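# Transfer green pen from blue plate to white plate

## Task

Pick up the green pen that lies on the blue plate and set it down on the white plate, then finish with neither gripper touching the pen.

## Robot and tools

Robot: two arms, left_arm and right_arm, on a table. In the scene frame the origin sits at table-top height midway between the nominal bases, +x points out over the table, +z points up, and left_arm is on the +y side. Arm names do not match image left/right. Calibrated bases: left_arm at (-0.015, +0.340, 0) m with quat_wxyz (+1.000, 0, 0, -0.004); right_arm at (+0.046, -0.370, 0) m with quat_wxyz (+1.000, 0, 0, +0.015). A camera stand is fixed to the floor behind the arms. Loose objects may occasionally get nudged by something.

Frames: every hand pose, velocity, target and wrist-camera pose is given in that arm's own base frame. Fixed cameras and the table use the scene frame. Each gripper's fingers point along its +z axis and separate along its y axis. end_effector_position is the spot between the pads, roughly 1 cm short of the fingertips. Reported positions and orientations may be wrong by a few centimetres, worse when the arm reaches far.

The row: every command row holds 16 numbers, left arm first then right: x, y, z, qw, qx, qy, qz, opening for left_arm, then the same eight for right_arm. x, y, z are an absolute target position in metres; qw..qz an absolute target orientation, w first; both in that arm's base frame. Opening runs from -1 (closed) to +1 (fully open, 0.093 m); it is absolute. Both arms must be filled in even if only one moves. To keep an arm still, resend the exact pose it reported before it began resting, plus the opening it should keep; do not send 0 by accident, since 0 is a real opening command. To keep a gripper's orientation steady, repeat the same commanded quaternion rather than the drifting measured one.

execute_actions: actions is a list of actions; each action is a list of up to 15 rows, one per 1/30 s step, and a short action repeats its last row to fill 15 steps. An action is rejected for both arms if any target lies more than 0.6 m from that gripper's current position along any of the gripper's axes. cameras picks images by name (cam_head_left, cam_head_right, cam_left_wrist, cam_right_wrist, or "all"); with an empty actions list all images are returned by default, otherwise none.

move: target is one 16-number row or a list of up to 15 such rows (absolute poses, no 0.6 m limit). Each gripper travels in a straight line from its Hand target, turning the short way. speed is the top path speed in m/s, 0.002 to 2.9, default 0.25 (rotation up to twice that in rad/s); one value or one per target. blend, in metres, rounds corners of a list; 0 stops at each point. opening_speed, 0.2 or more per second on the -1..+1 scale, ramps the fingers. grip_force, roughly 10 to 50 N per pad (50 = full, the default), one value or one per arm, persists; lower forces close slowly. blocking=false returns after about 0.5 s while the move continues; a new move replaces it. The whole move is capped at 10 s. Paths ignore obstacles and the other arm. A changed opening in a later list entry is applied only after all arms come to rest at that entry. The result adds a move: line, such as done, off_target, moving, held or fault, with limits=paced (pose clipped) or limits=held (steps withheld). done means at rest within 10 mm and 2 degrees; it says nothing about contact.

wait: seconds from 0 to 10; arms keep their last command; a running move goes on. stop: brakes the current move (needs some room). zoom_image: camera plus region [x0, y0, x1, y1] in pixels, at most 504 each way, from that camera's newest image; all cameras are 672x504. finished_scene: scene is the current scene's number; irreversible, call it only once the pen rests on the white plate and no gripper touches it.

Results: each arm's end_effector_position and end_effector_quat_wxyz, Hand target (where the arm is actually sent next, which may fall short of your command), Tool commands, grip_measured (motor position on the -1..+1 scale, possibly reading up to about 0.02 high), Joint positions (ending with finger gap in metres), joint velocities, joint torques (include arm weight, have offsets and noise; entries 1-3 wrap at ±28 N m), and motor temperatures. Pads meet at about -0.94; an object's width adds about 0.0208 per mm. For a firm grip send at least 0.24 below the width's reading; a thin pen may need a value near -1, and grip_measured alone cannot confirm a hold, so check cameras. To release, send well above the width's reading.

Control quirks: orientation is clipped to 40 degrees from measured per step; friction and gravity leave the hand low, short or tilted, especially at long reach; small moves may not happen or go sideways. Check pose after each move and correct tilt. Keep paths away from an arm's own base. Joint ranges (rad): waist -2.618 to 3.054, shoulder 0 to 3.142, elbow 0 to 3.142 (straight 2.901), wrist pitch and yaw -1.571 to 1.571, wrist roll -2.094 to 2.094.

Avoid: dropping the pen or releasing it while moving, knocking anything off the table, fast impacts with the table or fixtures, any contact between the arms or grippers (can end the task), strain on the wrist-camera cables (their contact counts as the hand touching), and overheating: holding loads or straining at unreachable poses heats motors; MOTOR HOT appears at 75 °C, at 90 °C the arm folds up and stops working.

Each tool is called in YAML: its name, and indented under it one key for each argument.

## Session

execute_actions:
  actions: []

Scene clock: 0.00 s.
left_arm: end_effector_position=(+0.3778, +0.0433, +0.0662) grip_measured=+1.000 end_effector_quat_wxyz=(+0.538, -0.102, +0.832, +0.092) | right_arm: end_effector_position=(+0.3883, -0.0296, +0.0658) grip_measured=+1.000 end_effector_quat_wxyz=(+0.518, +0.069, +0.847, -0.101)
Joint positions: left_arm=[-0.004 1.596 0.356 0.807 -0.27 -0.075 0.093] | right_arm=[0.046 1.599 0.425 0.694 0.285 0.036 0.093]
Joint velocities: within noise
Joint torques (N m): no reading
Motor temperatures (°C): left_arm=[26 28 30 30 26 28 26] | right_arm=[27 30 26 26 26 27 27]
Heat: left arm: 30 °C; right arm: 30 °C.
Hand target: left_arm +0.3805, +0.0433, +0.0712; +0.544, -0.103, +0.828, +0.092 | right_arm +0.3904, -0.0295, +0.0699; +0.523, +0.070, +0.844, -0.100
Tool commands: left_gripper/opening=+1.0 right_gripper/opening=+1.0

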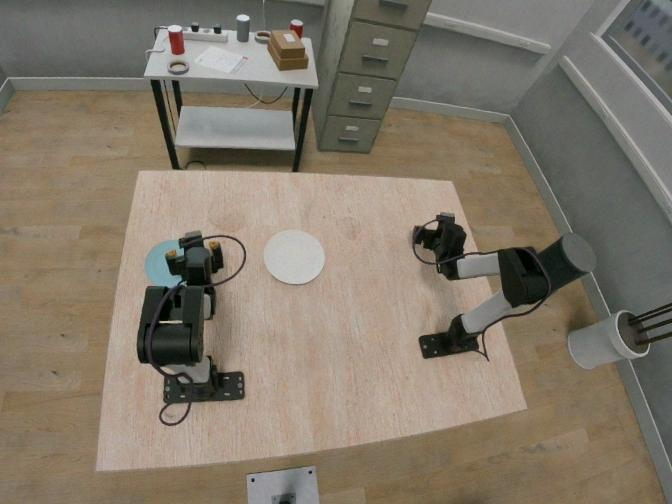

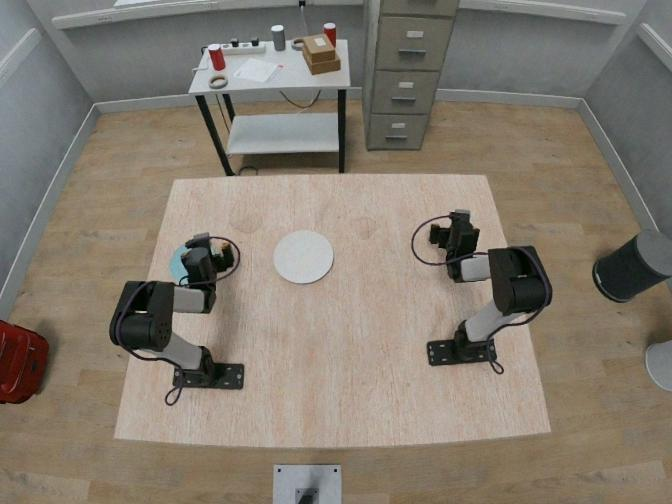

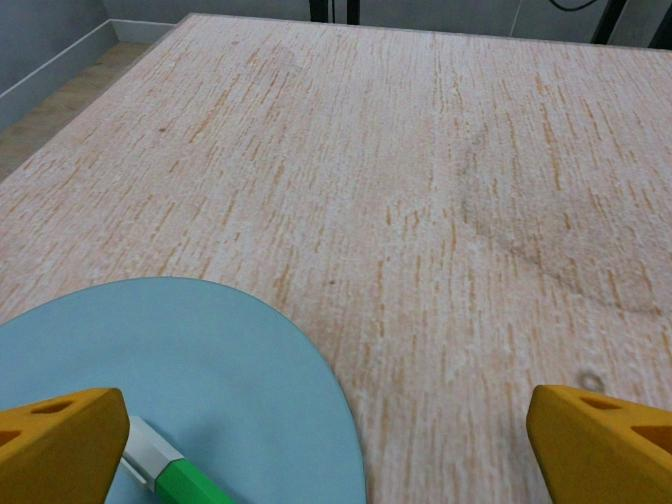

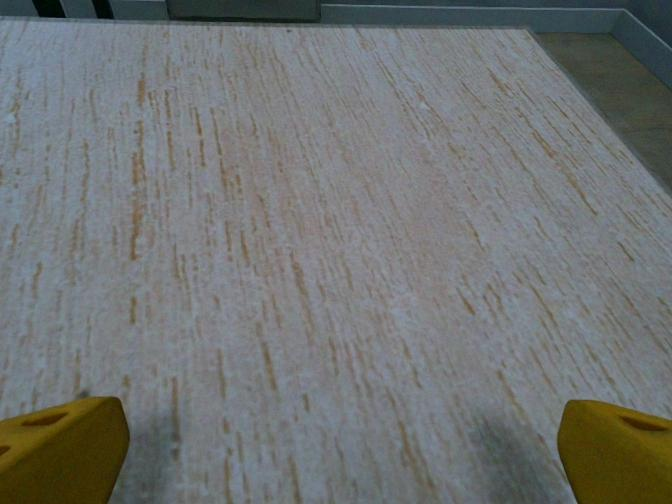

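move:
  target: [0.31,0.06,0.20,0.087,0,0.996,0,1,0.3904,-0.0295,0.0699,0.523,0.070,0.844,-0.100,1]
  cameras: ["cam_head_left","cam_head_right","cam_left_wrist"]
  speed: 0.5

Scene clock: 7.30 s.
left_arm: end_effector_position=(+0.3037, +0.0612, +0.1915) grip_measured=+1.000 end_effector_quat_wxyz=(+0.078, -0.011, +0.997, +0.007) | right_arm: end_effector_position=(+0.3883, -0.0296, +0.0658) grip_measured=+1.000 end_effector_quat_wxyz=(+0.518, +0.069, +0.847, -0.101)
Joint positions: left_arm=[0.208 1.591 1.565 -1.388 0.017 0.185 0.093] | right_arm=[0.046 1.599 0.425 0.694 0.285 0.036 0.093]
Joint torques (N m): left_arm=[0.54 -4.48 11.06 0.64 0.24 0.2] | right_arm=[0.2 -6.04 5.23 2.64 0 0.08]
Heat: left arm: 31 °C; right arm: 30 °C.
Hand target: left_arm +0.3086, +0.0614, +0.2012; +0.088, -0.006, +0.996, +0.002 | right_arm +0.3904, -0.0295, +0.0699; +0.523, +0.070, +0.844, -0.100
Off the commanded pose: left_arm 0.011 m, 2 deg | right_arm 0.005 m, 1 deg.
move: off_target (left_arm)
Images, in order (width x height): cam_head_left 672x504, cam_head_right 672x504, cam_left_wrist 672x504.

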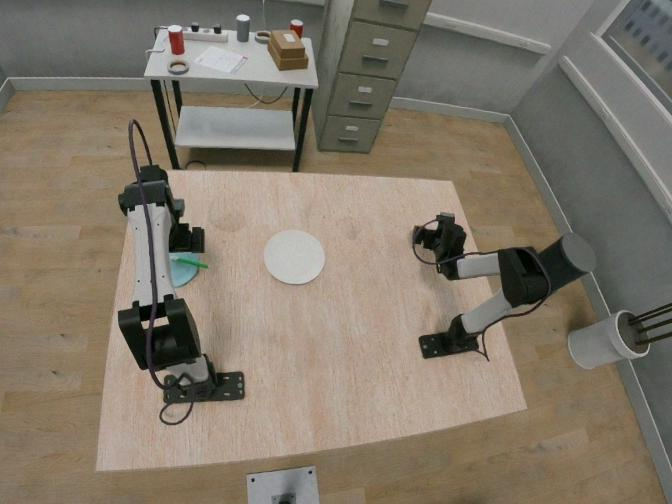

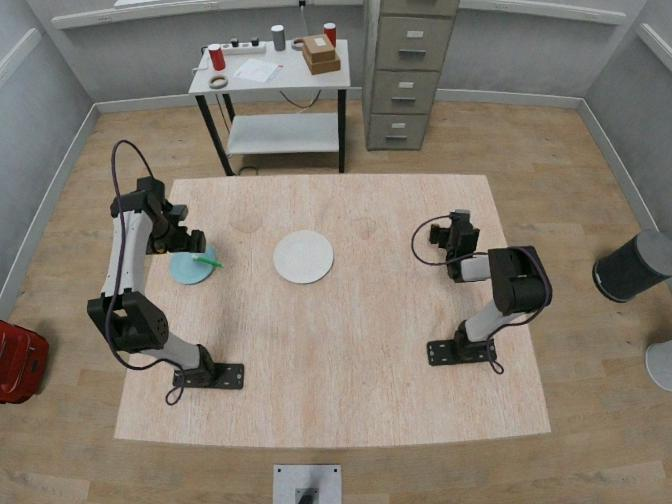

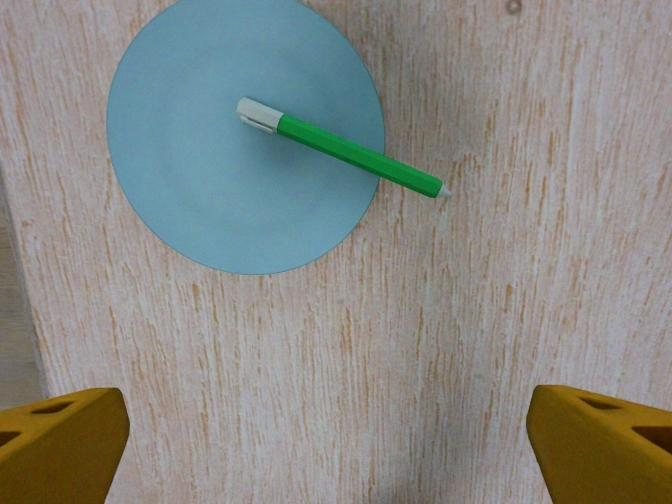

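move:
  target: [0.355,0.056,0.125,0,-0.555,0.832,0,1,0.3904,-0.0295,0.0699,0.523,0.070,0.844,-0.100,1]
  cameras: ["cam_head_left","cam_head_right","cam_left_wrist"]
  speed: 0.5

Scene clock: 24.63 s.
left_arm: end_effector_position=(+0.3432, +0.0533, +0.1207) grip_measured=+1.000 end_effector_quat_wxyz=(-0.019, -0.548, +0.836, -0.004) | right_arm: end_effector_position=(+0.3883, -0.0296, +0.0658) grip_measured=+1.000 end_effector_quat_wxyz=(+0.518, +0.069, +0.847, -0.101)
Joint positions: left_arm=[0.165 1.889 1.644 -1.357 0.023 -0.995 0.093] | right_arm=[0.046 1.599 0.425 0.694 0.285 0.036 0.093]
Joint torques (N m): left_arm=[-0.85 -6.2 10.22 0.47 -0.15 -0.15] | right_arm=[0.24 -6.05 5.24 2.63 0 0.08]
Motor temperatures (°C): left_arm=[26 29 34 31 26 28 26] | right_arm=[27 31 28 32 26 27 27]
Heat: left arm: 34 °C; right arm: 32 °C.
Hand target: left_arm +0.3552, +0.0540, +0.1253; -0.002, -0.551, +0.834, -0.006 | right_arm +0.3904, -0.0295, +0.0699; +0.523, +0.070, +0.844, -0.100
Off the commanded pose: left_arm 0.013 m, 2 deg | right_arm 0.005 m, 1 deg.
move: off_target (left_arm)
Images, in order (width x height): cam_head_left 672x504, cam_head_right 672x504, cam_left_wrist 672x504.

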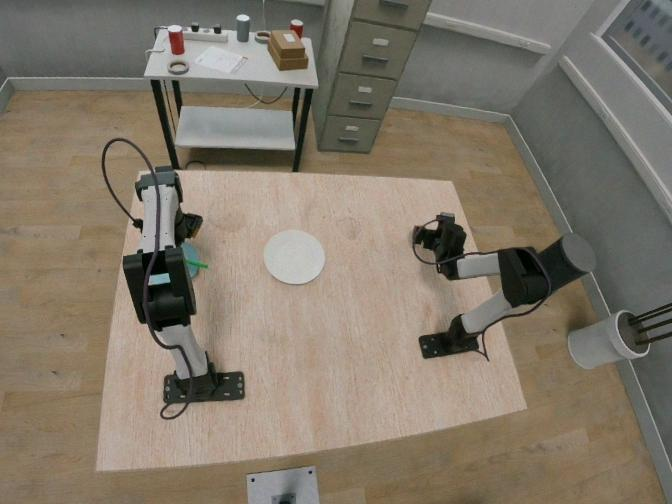

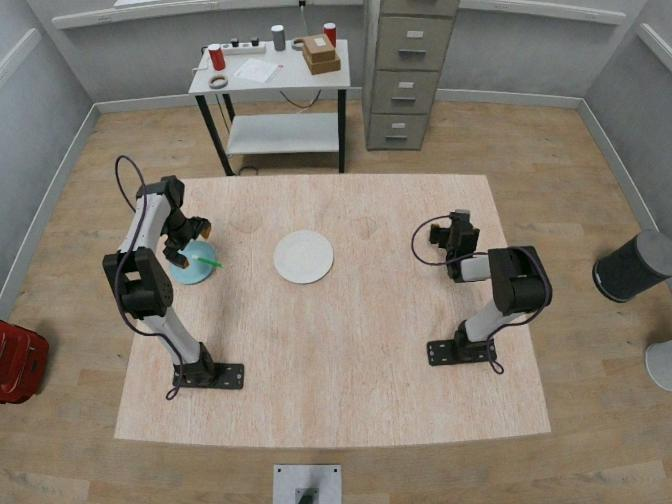

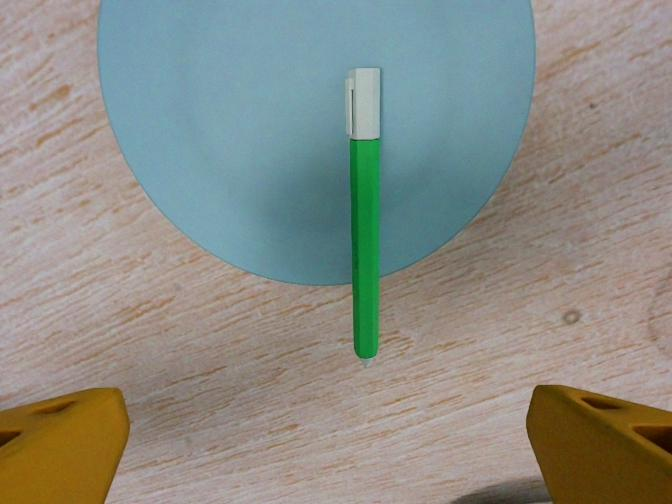

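move:
  target: [0.368,0.056,0.075,0,-0.555,0.832,0,0.6,0.3904,-0.0295,0.0699,0.523,0.070,0.844,-0.100,1]
  cameras: ["cam_head_right","cam_left_wrist"]
  speed: 0.3

Scene clock: 41.47 s.
left_arm: end_effector_position=(+0.3691, +0.0556, +0.0837) grip_measured=+0.603 end_effector_quat_wxyz=(+0.000, -0.551, +0.834, -0.012) | right_arm: end_effector_position=(+0.3883, -0.0296, +0.0658) grip_measured=+1.000 end_effector_quat_wxyz=(+0.518, +0.069, +0.847, -0.101)
Joint positions: left_arm=[0.159 1.961 1.595 -1.194 0.021 -1.009 0.074] | right_arm=[0.046 1.599 0.425 0.694 0.285 0.036 0.093]
Joint torques (N m): left_arm=[-0.79 -7.19 5.01 0.67 -0.3 -0.15] | right_arm=[0.18 -6.08 5.19 2.64 0 0.08]
Heat: left arm: 35 °C; right arm: 33 °C.
Hand target: left_arm +0.3678, +0.0562, +0.0752; +0.000, -0.554, +0.832, +0.001 | right_arm +0.3904, -0.0295, +0.0699; +0.523, +0.070, +0.844, -0.100
Off the commanded pose: left_arm 0.009 m, 1 deg | right_arm 0.005 m, 1 deg.
move: done
Images, in order (width x height): cam_head_right 672x504, cam_left_wrist 672x504.

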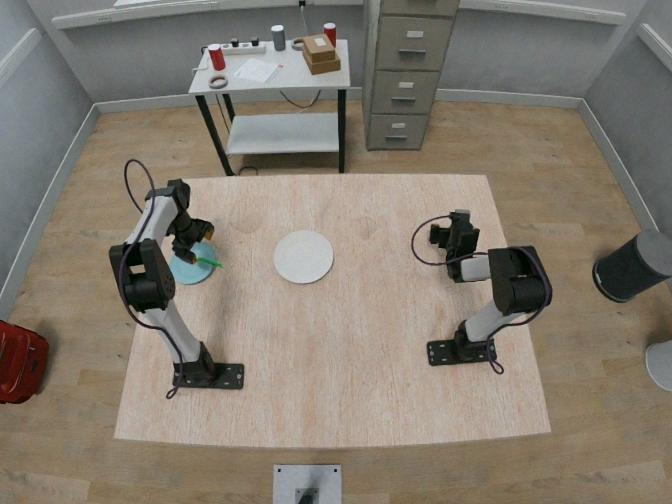

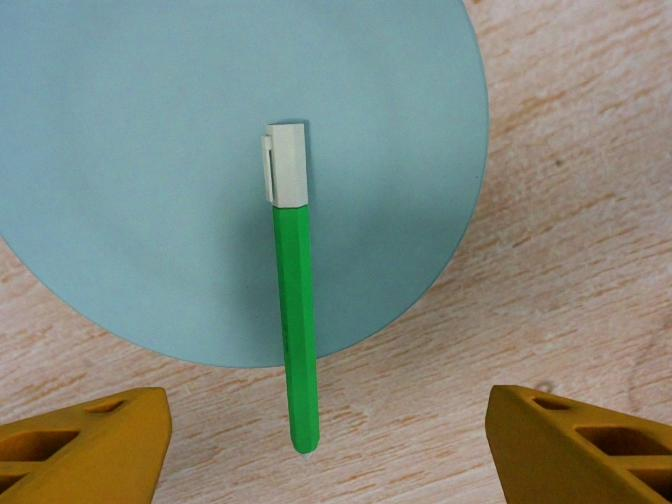

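move:
  target: [0.3665,0.071,0.04,0,-0.555,0.832,0,0.4,0.3904,-0.0295,0.0699,0.523,0.070,0.844,-0.100,1]
  cameras: ["cam_left_wrist"]
  speed: 0.2

Scene clock: 55.60 s.
left_arm: end_effector_position=(+0.3698, +0.0655, +0.0498) grip_measured=+0.403 end_effector_quat_wxyz=(+0.002, -0.558, +0.830, -0.012) | right_arm: end_effector_position=(+0.3883, -0.0296, +0.0658) grip_measured=+1.000 end_effector_quat_wxyz=(+0.518, +0.069, +0.847, -0.101)
Joint positions: left_arm=[0.185 1.992 1.503 -1.069 0.021 -1 0.065] | right_arm=[0.046 1.599 0.425 0.694 0.285 0.036 0.093]
Joint torques (N m): left_arm=[0.57 -7.13 4.79 0.68 -0.28 0.18] | right_arm=[0.2 -6.05 5.22 2.63 0.02 0.09]
Heat: left arm: 34 °C; right arm: 34 °C.
Hand target: left_arm +0.3662, +0.0709, +0.0402; -0.001, -0.555, +0.832, +0.000 | right_arm +0.3904, -0.0295, +0.0699; +0.523, +0.070, +0.844, -0.100
Off the commanded pose: left_arm 0.012 m, 1 deg | right_arm 0.005 m, 1 deg.
move: off_target (left_arm)
Images, in order (width x height): cam_left_wrist 672x504.

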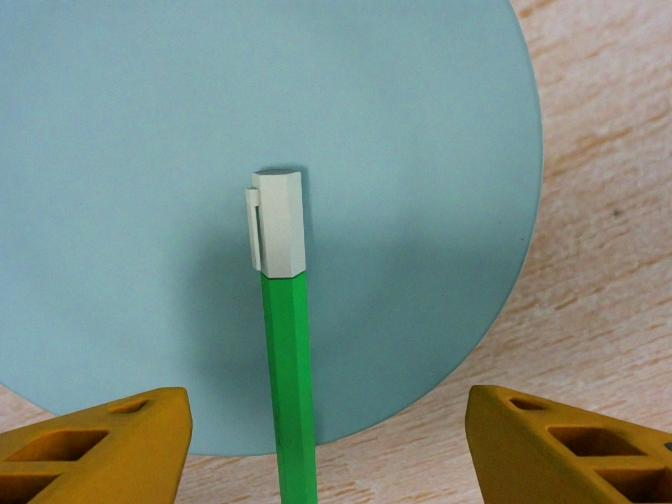

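move:
  target: [0.359,0.080,0.016,0,-0.555,0.832,0,0.4,0.3904,-0.0295,0.0699,0.523,0.070,0.844,-0.100,1]
  cameras: ["cam_left_wrist"]
  speed: 0.1

Scene clock: 61.63 s.
left_arm: end_effector_position=(+0.3635, +0.0746, +0.0267) grip_measured=+0.403 end_effector_quat_wxyz=(+0.003, -0.560, +0.828, -0.013) | right_arm: end_effector_position=(+0.3883, -0.0296, +0.0658) grip_measured=+1.000 end_effector_quat_wxyz=(+0.518, +0.069, +0.847, -0.101)
Joint positions: left_arm=[0.212 1.999 1.417 -0.973 0.021 -0.977 0.065] | right_arm=[0.046 1.599 0.425 0.694 0.285 0.036 0.093]
Joint torques (N m): left_arm=[0.61 -6.89 4.53 0.68 -0.28 0.18] | right_arm=[0.21 -6.06 5.22 2.63 0.02 0.08]
Heat: left arm: 34 °C; right arm: 35 °C.
Hand target: left_arm +0.3585, +0.0797, +0.0162; -0.001, -0.557, +0.830, +0.000 | right_arm +0.3904, -0.0295, +0.0699; +0.523, +0.070, +0.844, -0.100
Off the commanded pose: left_arm 0.013 m, 2 deg | right_arm 0.005 m, 1 deg.
move: off_target (left_arm)
Images, in order (width x height): cam_left_wrist 672x504.

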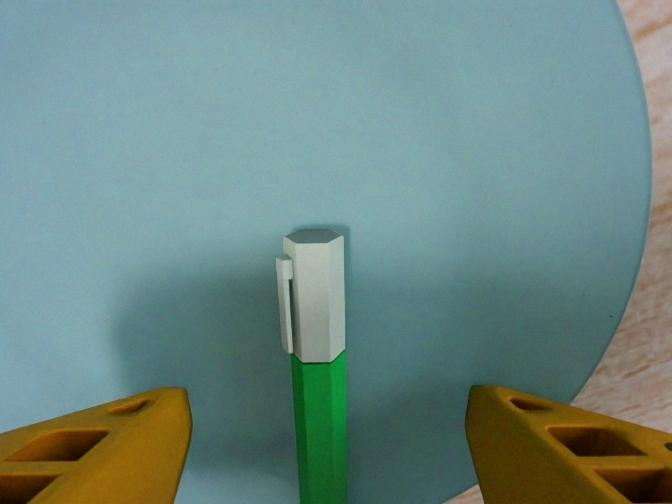

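move:
  target:
    - [0.358,0.080,0.008,0,-0.555,0.832,0,0.4,0.3904,-0.0295,0.0699,0.523,0.070,0.844,-0.100,1]
    - [0.358,0.080,0.008,0,-0.555,0.832,0,-0.98,0.3904,-0.0295,0.0699,0.523,0.070,0.844,-0.100,1]
  cameras: ["cam_left_wrist"]
  speed: 0.1
  opening_speed: 0.7
  grip_force: 30

Scene clock: 74.00 s.
left_arm: end_effector_position=(+0.3693, +0.0758, +0.0226) grip_measured=-0.810 end_effector_quat_wxyz=(+0.017, -0.555, +0.832, -0.018) | right_arm: end_effector_position=(+0.3883, -0.0296, +0.0658) grip_measured=+1.000 end_effector_quat_wxyz=(+0.518, +0.069, +0.847, -0.101)
Joint positions: left_arm=[0.212 2.001 1.402 -0.927 0.021 -0.964 0.006] | right_arm=[0.046 1.599 0.425 0.694 0.285 0.036 0.093]
Joint torques (N m): left_arm=[0.65 -6.52 3.99 0.6 -0.27 0.18] | right_arm=[0.18 -6.08 5.22 2.64 0.01 0.08]
Heat: left arm: 33 °C; right arm: 35 °C.
Hand target: left_arm +0.3580, +0.0798, +0.0086; +0.000, -0.553, +0.833, +0.000 | right_arm +0.3904, -0.0295, +0.0699; +0.523, +0.070, +0.844, -0.100
Off the commanded pose: left_arm 0.019 m, 3 deg | right_arm 0.005 m, 1 deg.
grip_force (N): 30, 30
move: off_target (left_arm); target 2's new opening was sent with left_arm's hand 0.017 m and 2 deg from that target
Images, in order (width x height): cam_left_wrist 672x504.

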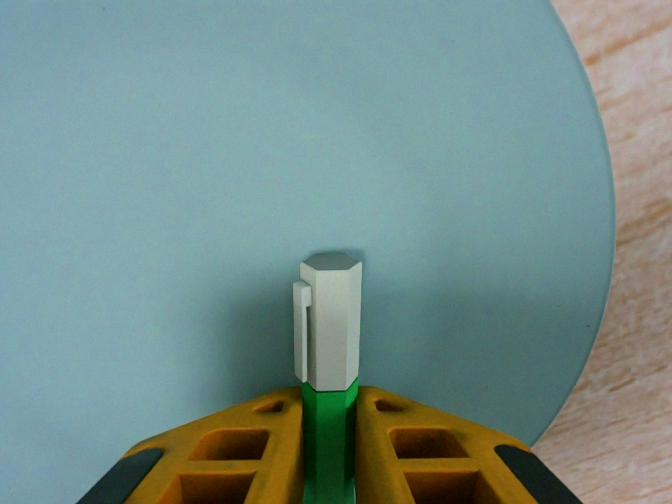

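move:
  target:
    - [0.365,0.078,0.11,0,-0.555,0.832,0,-0.98,0.3904,-0.0295,0.0699,0.523,0.070,0.844,-0.100,1]
    - [0.388,-0.235,0.12,0,-0.235,0.972,0,-0.98,0.3904,-0.0295,0.0699,0.523,0.070,0.844,-0.100,1]
  blend: 0.04
  cameras: ["cam_head_left","cam_head_right","cam_left_wrist"]
  speed: 0.25

Scene clock: 85.83 s.
left_arm: end_effector_position=(+0.3809, -0.2368, +0.1179) grip_measured=-0.813 end_effector_quat_wxyz=(-0.005, -0.233, +0.972, -0.006) | right_arm: end_effector_position=(+0.3883, -0.0296, +0.0658) grip_measured=+1.000 end_effector_quat_wxyz=(+0.518, +0.069, +0.847, -0.101)
Joint positions: left_arm=[-0.551 2.332 2.315 -1.552 0.015 -1.021 0.006] | right_arm=[0.046 1.599 0.425 0.694 0.285 0.036 0.093]
Joint torques (N m): left_arm=[0.58 -8.88 10.06 0.29 -0.24 0.06] | right_arm=[0.23 -6.06 5.19 2.63 0.01 0.08]
Motor temperatures (°C): left_arm=[26 34 33 30 26 28 26] | right_arm=[27 33 30 36 26 27 27]
Heat: left arm: 34 °C; right arm: 36 °C.
Hand target: left_arm +0.3873, -0.2339, +0.1200; +0.004, -0.235, +0.972, -0.002 | right_arm +0.3904, -0.0295, +0.0699; +0.523, +0.070, +0.844, -0.100
Off the commanded pose: left_arm 0.008 m, 1 deg | right_arm 0.005 m, 1 deg.
joint sent to its limit (left arm) — joint 4 (wrist pitch), lower limit. The joint targets still meet the commanded pose.
grip_force (N): 30, 30
move: done
Images, in order (width x height): cam_head_left 672x504, cam_head_right 672x504, cam_left_wrist 672x504.

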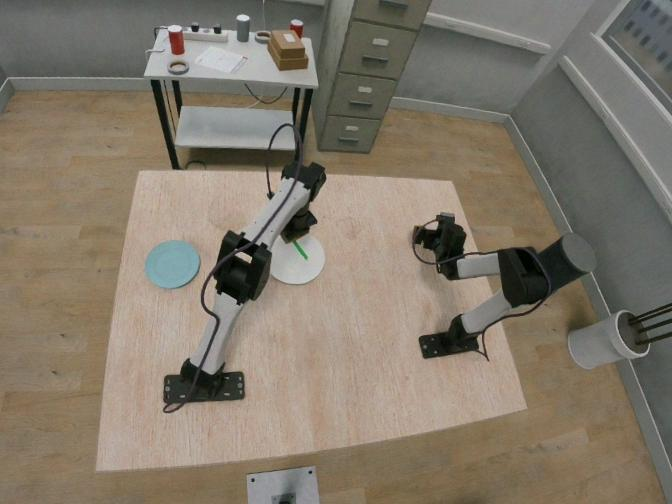

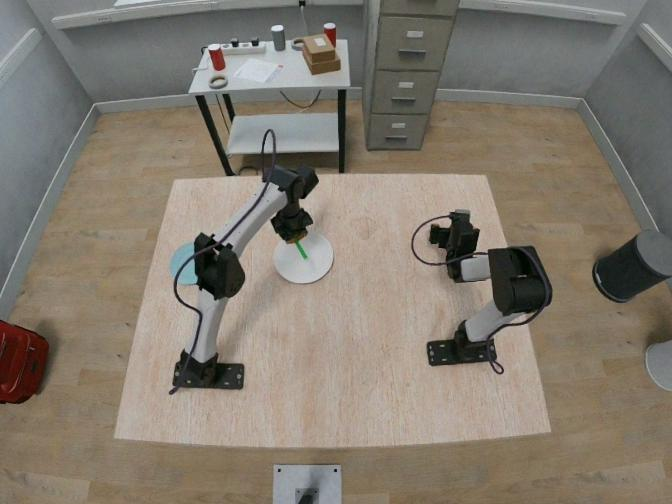

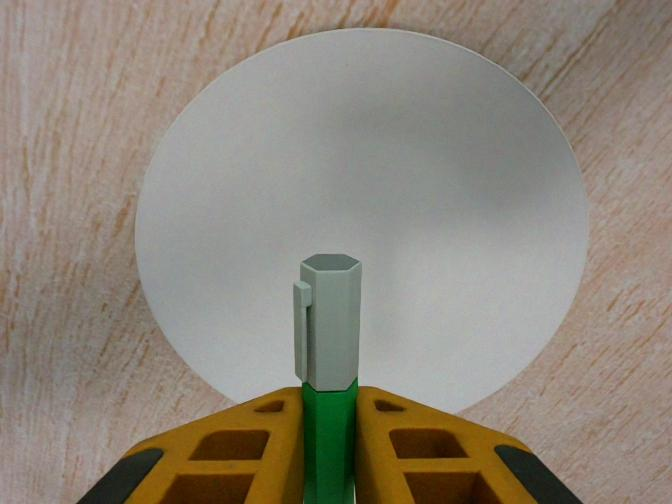

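move:
  target:
    - [0.402,-0.234,0.045,0,-0.235,0.972,0,-0.98,0.3904,-0.0295,0.0699,0.523,0.070,0.844,-0.100,1]
    - [0.402,-0.234,0.013,0,-0.235,0.972,0,-0.98,0.3904,-0.0295,0.0699,0.523,0.070,0.844,-0.100,1]
  blend: 0.01
  cameras: ["cam_head_right","cam_left_wrist"]
  speed: [0.15,0.05]

Scene clock: 97.00 s.
left_arm: end_effector_position=(+0.3999, -0.2397, +0.0268) grip_measured=-0.813 end_effector_quat_wxyz=(+0.000, -0.238, +0.971, -0.010) | right_arm: end_effector_position=(+0.3883, -0.0296, +0.0658) grip_measured=+1.000 end_effector_quat_wxyz=(+0.518, +0.069, +0.847, -0.101)
Joint positions: left_arm=[-0.535 2.385 2.044 -1.216 0.015 -1.015 0.006] | right_arm=[0.046 1.599 0.425 0.694 0.285 0.036 0.093]
Joint torques (N m): left_arm=[0.64 -9.26 4.83 0.73 -0.21 0.18] | right_arm=[0.23 -6.06 5.23 2.63 0.01 0.08]
Heat: left arm: 35 °C; right arm: 37 °C.
Hand target: left_arm +0.4015, -0.2339, +0.0132; -0.001, -0.235, +0.972, +0.000 | right_arm +0.3904, -0.0295, +0.0699; +0.523, +0.070, +0.844, -0.100
Off the commanded pose: left_arm 0.015 m, 1 deg | right_arm 0.005 m, 1 deg.
grip_force (N): 30, 30
move: off_target (left_arm)
Images, in order (width x height): cam_head_right 672x504, cam_left_wrist 672x504.

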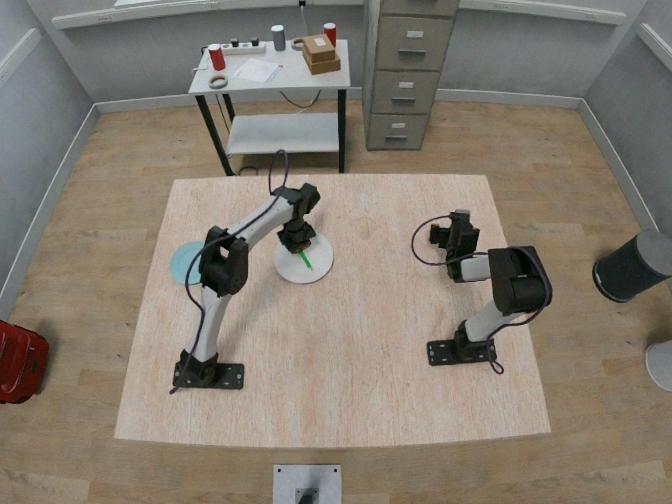

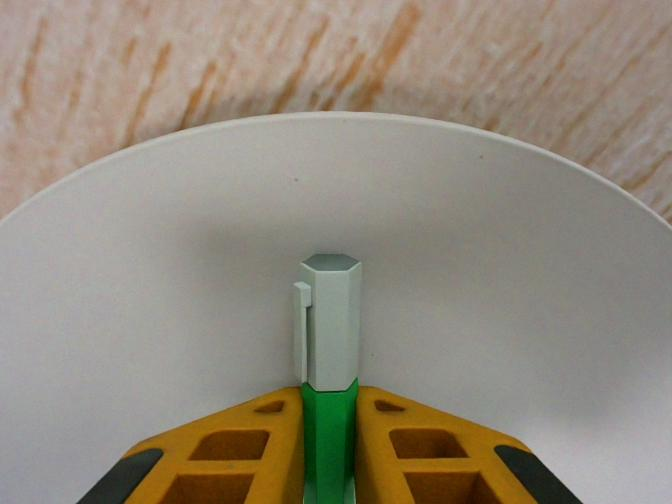

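move:
  target:
    - [0.402,-0.234,0.005,0,-0.235,0.972,0,-0.98,0.3904,-0.0295,0.0699,0.523,0.070,0.844,-0.100,1]
    - [0.402,-0.234,0.007,0,-0.235,0.972,0,0.1,0.3904,-0.0295,0.0699,0.523,0.070,0.844,-0.100,1]
    - [0.395,-0.230,0.11,0,-0.235,0.972,0,0.1,0.3904,-0.0295,0.0699,0.523,0.070,0.844,-0.100,1]
  cameras: ["cam_head_right","cam_left_wrist"]
  speed: [0.04,0.04,0.15]
  opening_speed: 0.6

Scene clock: 111.10 s.
left_arm: end_effector_position=(+0.3877, -0.2324, +0.0961) grip_measured=+0.097 end_effector_quat_wxyz=(-0.018, -0.237, +0.971, +0.007) | right_arm: end_effector_position=(+0.3883, -0.0296, +0.0658) grip_measured=+1.000 end_effector_quat_wxyz=(+0.518, +0.069, +0.847, -0.101)
Joint positions: left_arm=[-0.535 2.385 2.319 -1.54 0.015 -1.014 0.05] | right_arm=[0.046 1.599 0.425 0.694 0.285 0.036 0.093]
Joint torques (N m): left_arm=[0.62 -11.19 10.09 0.24 -0.21 0.16] | right_arm=[0.21 -6.06 5.24 2.63 0.01 0.08]
Motor temperatures (°C): left_arm=[26 39 34 30 26 28 26] | right_arm=[27 33 30 37 26 27 27]
Heat: left arm: 39 °C; right arm: 37 °C.
Hand target: left_arm +0.3947, -0.2299, +0.1099; +0.001, -0.235, +0.972, -0.001 | right_arm +0.3904, -0.0295, +0.0699; +0.523, +0.070, +0.844, -0.100
Off the commanded pose: left_arm 0.016 m, 2 deg | right_arm 0.005 m, 1 deg.
grip_force (N): 30, 30
move: off_target (left_arm); target 2's new opening was sent with left_arm's hand 0.018 m and 1 deg from that target
Images, in order (width x height): cam_head_right 672x504, cam_left_wrist 672x504.

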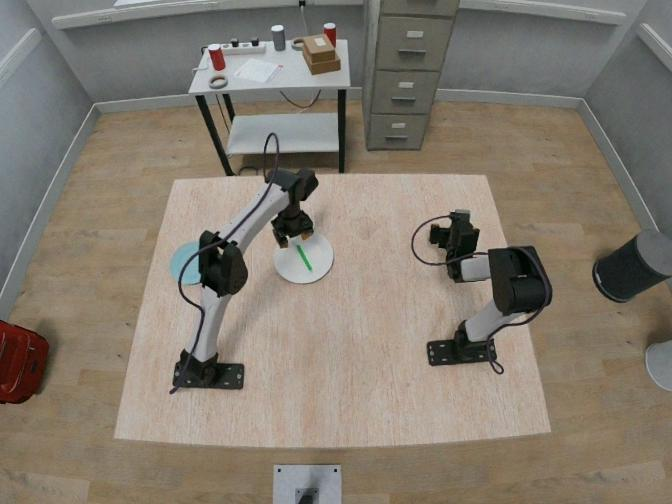

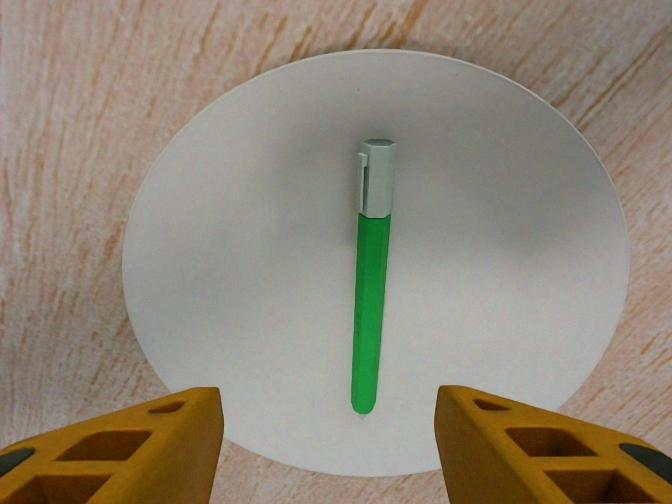

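finished_scene:
  scene: 1

The scene is finished: the task was done.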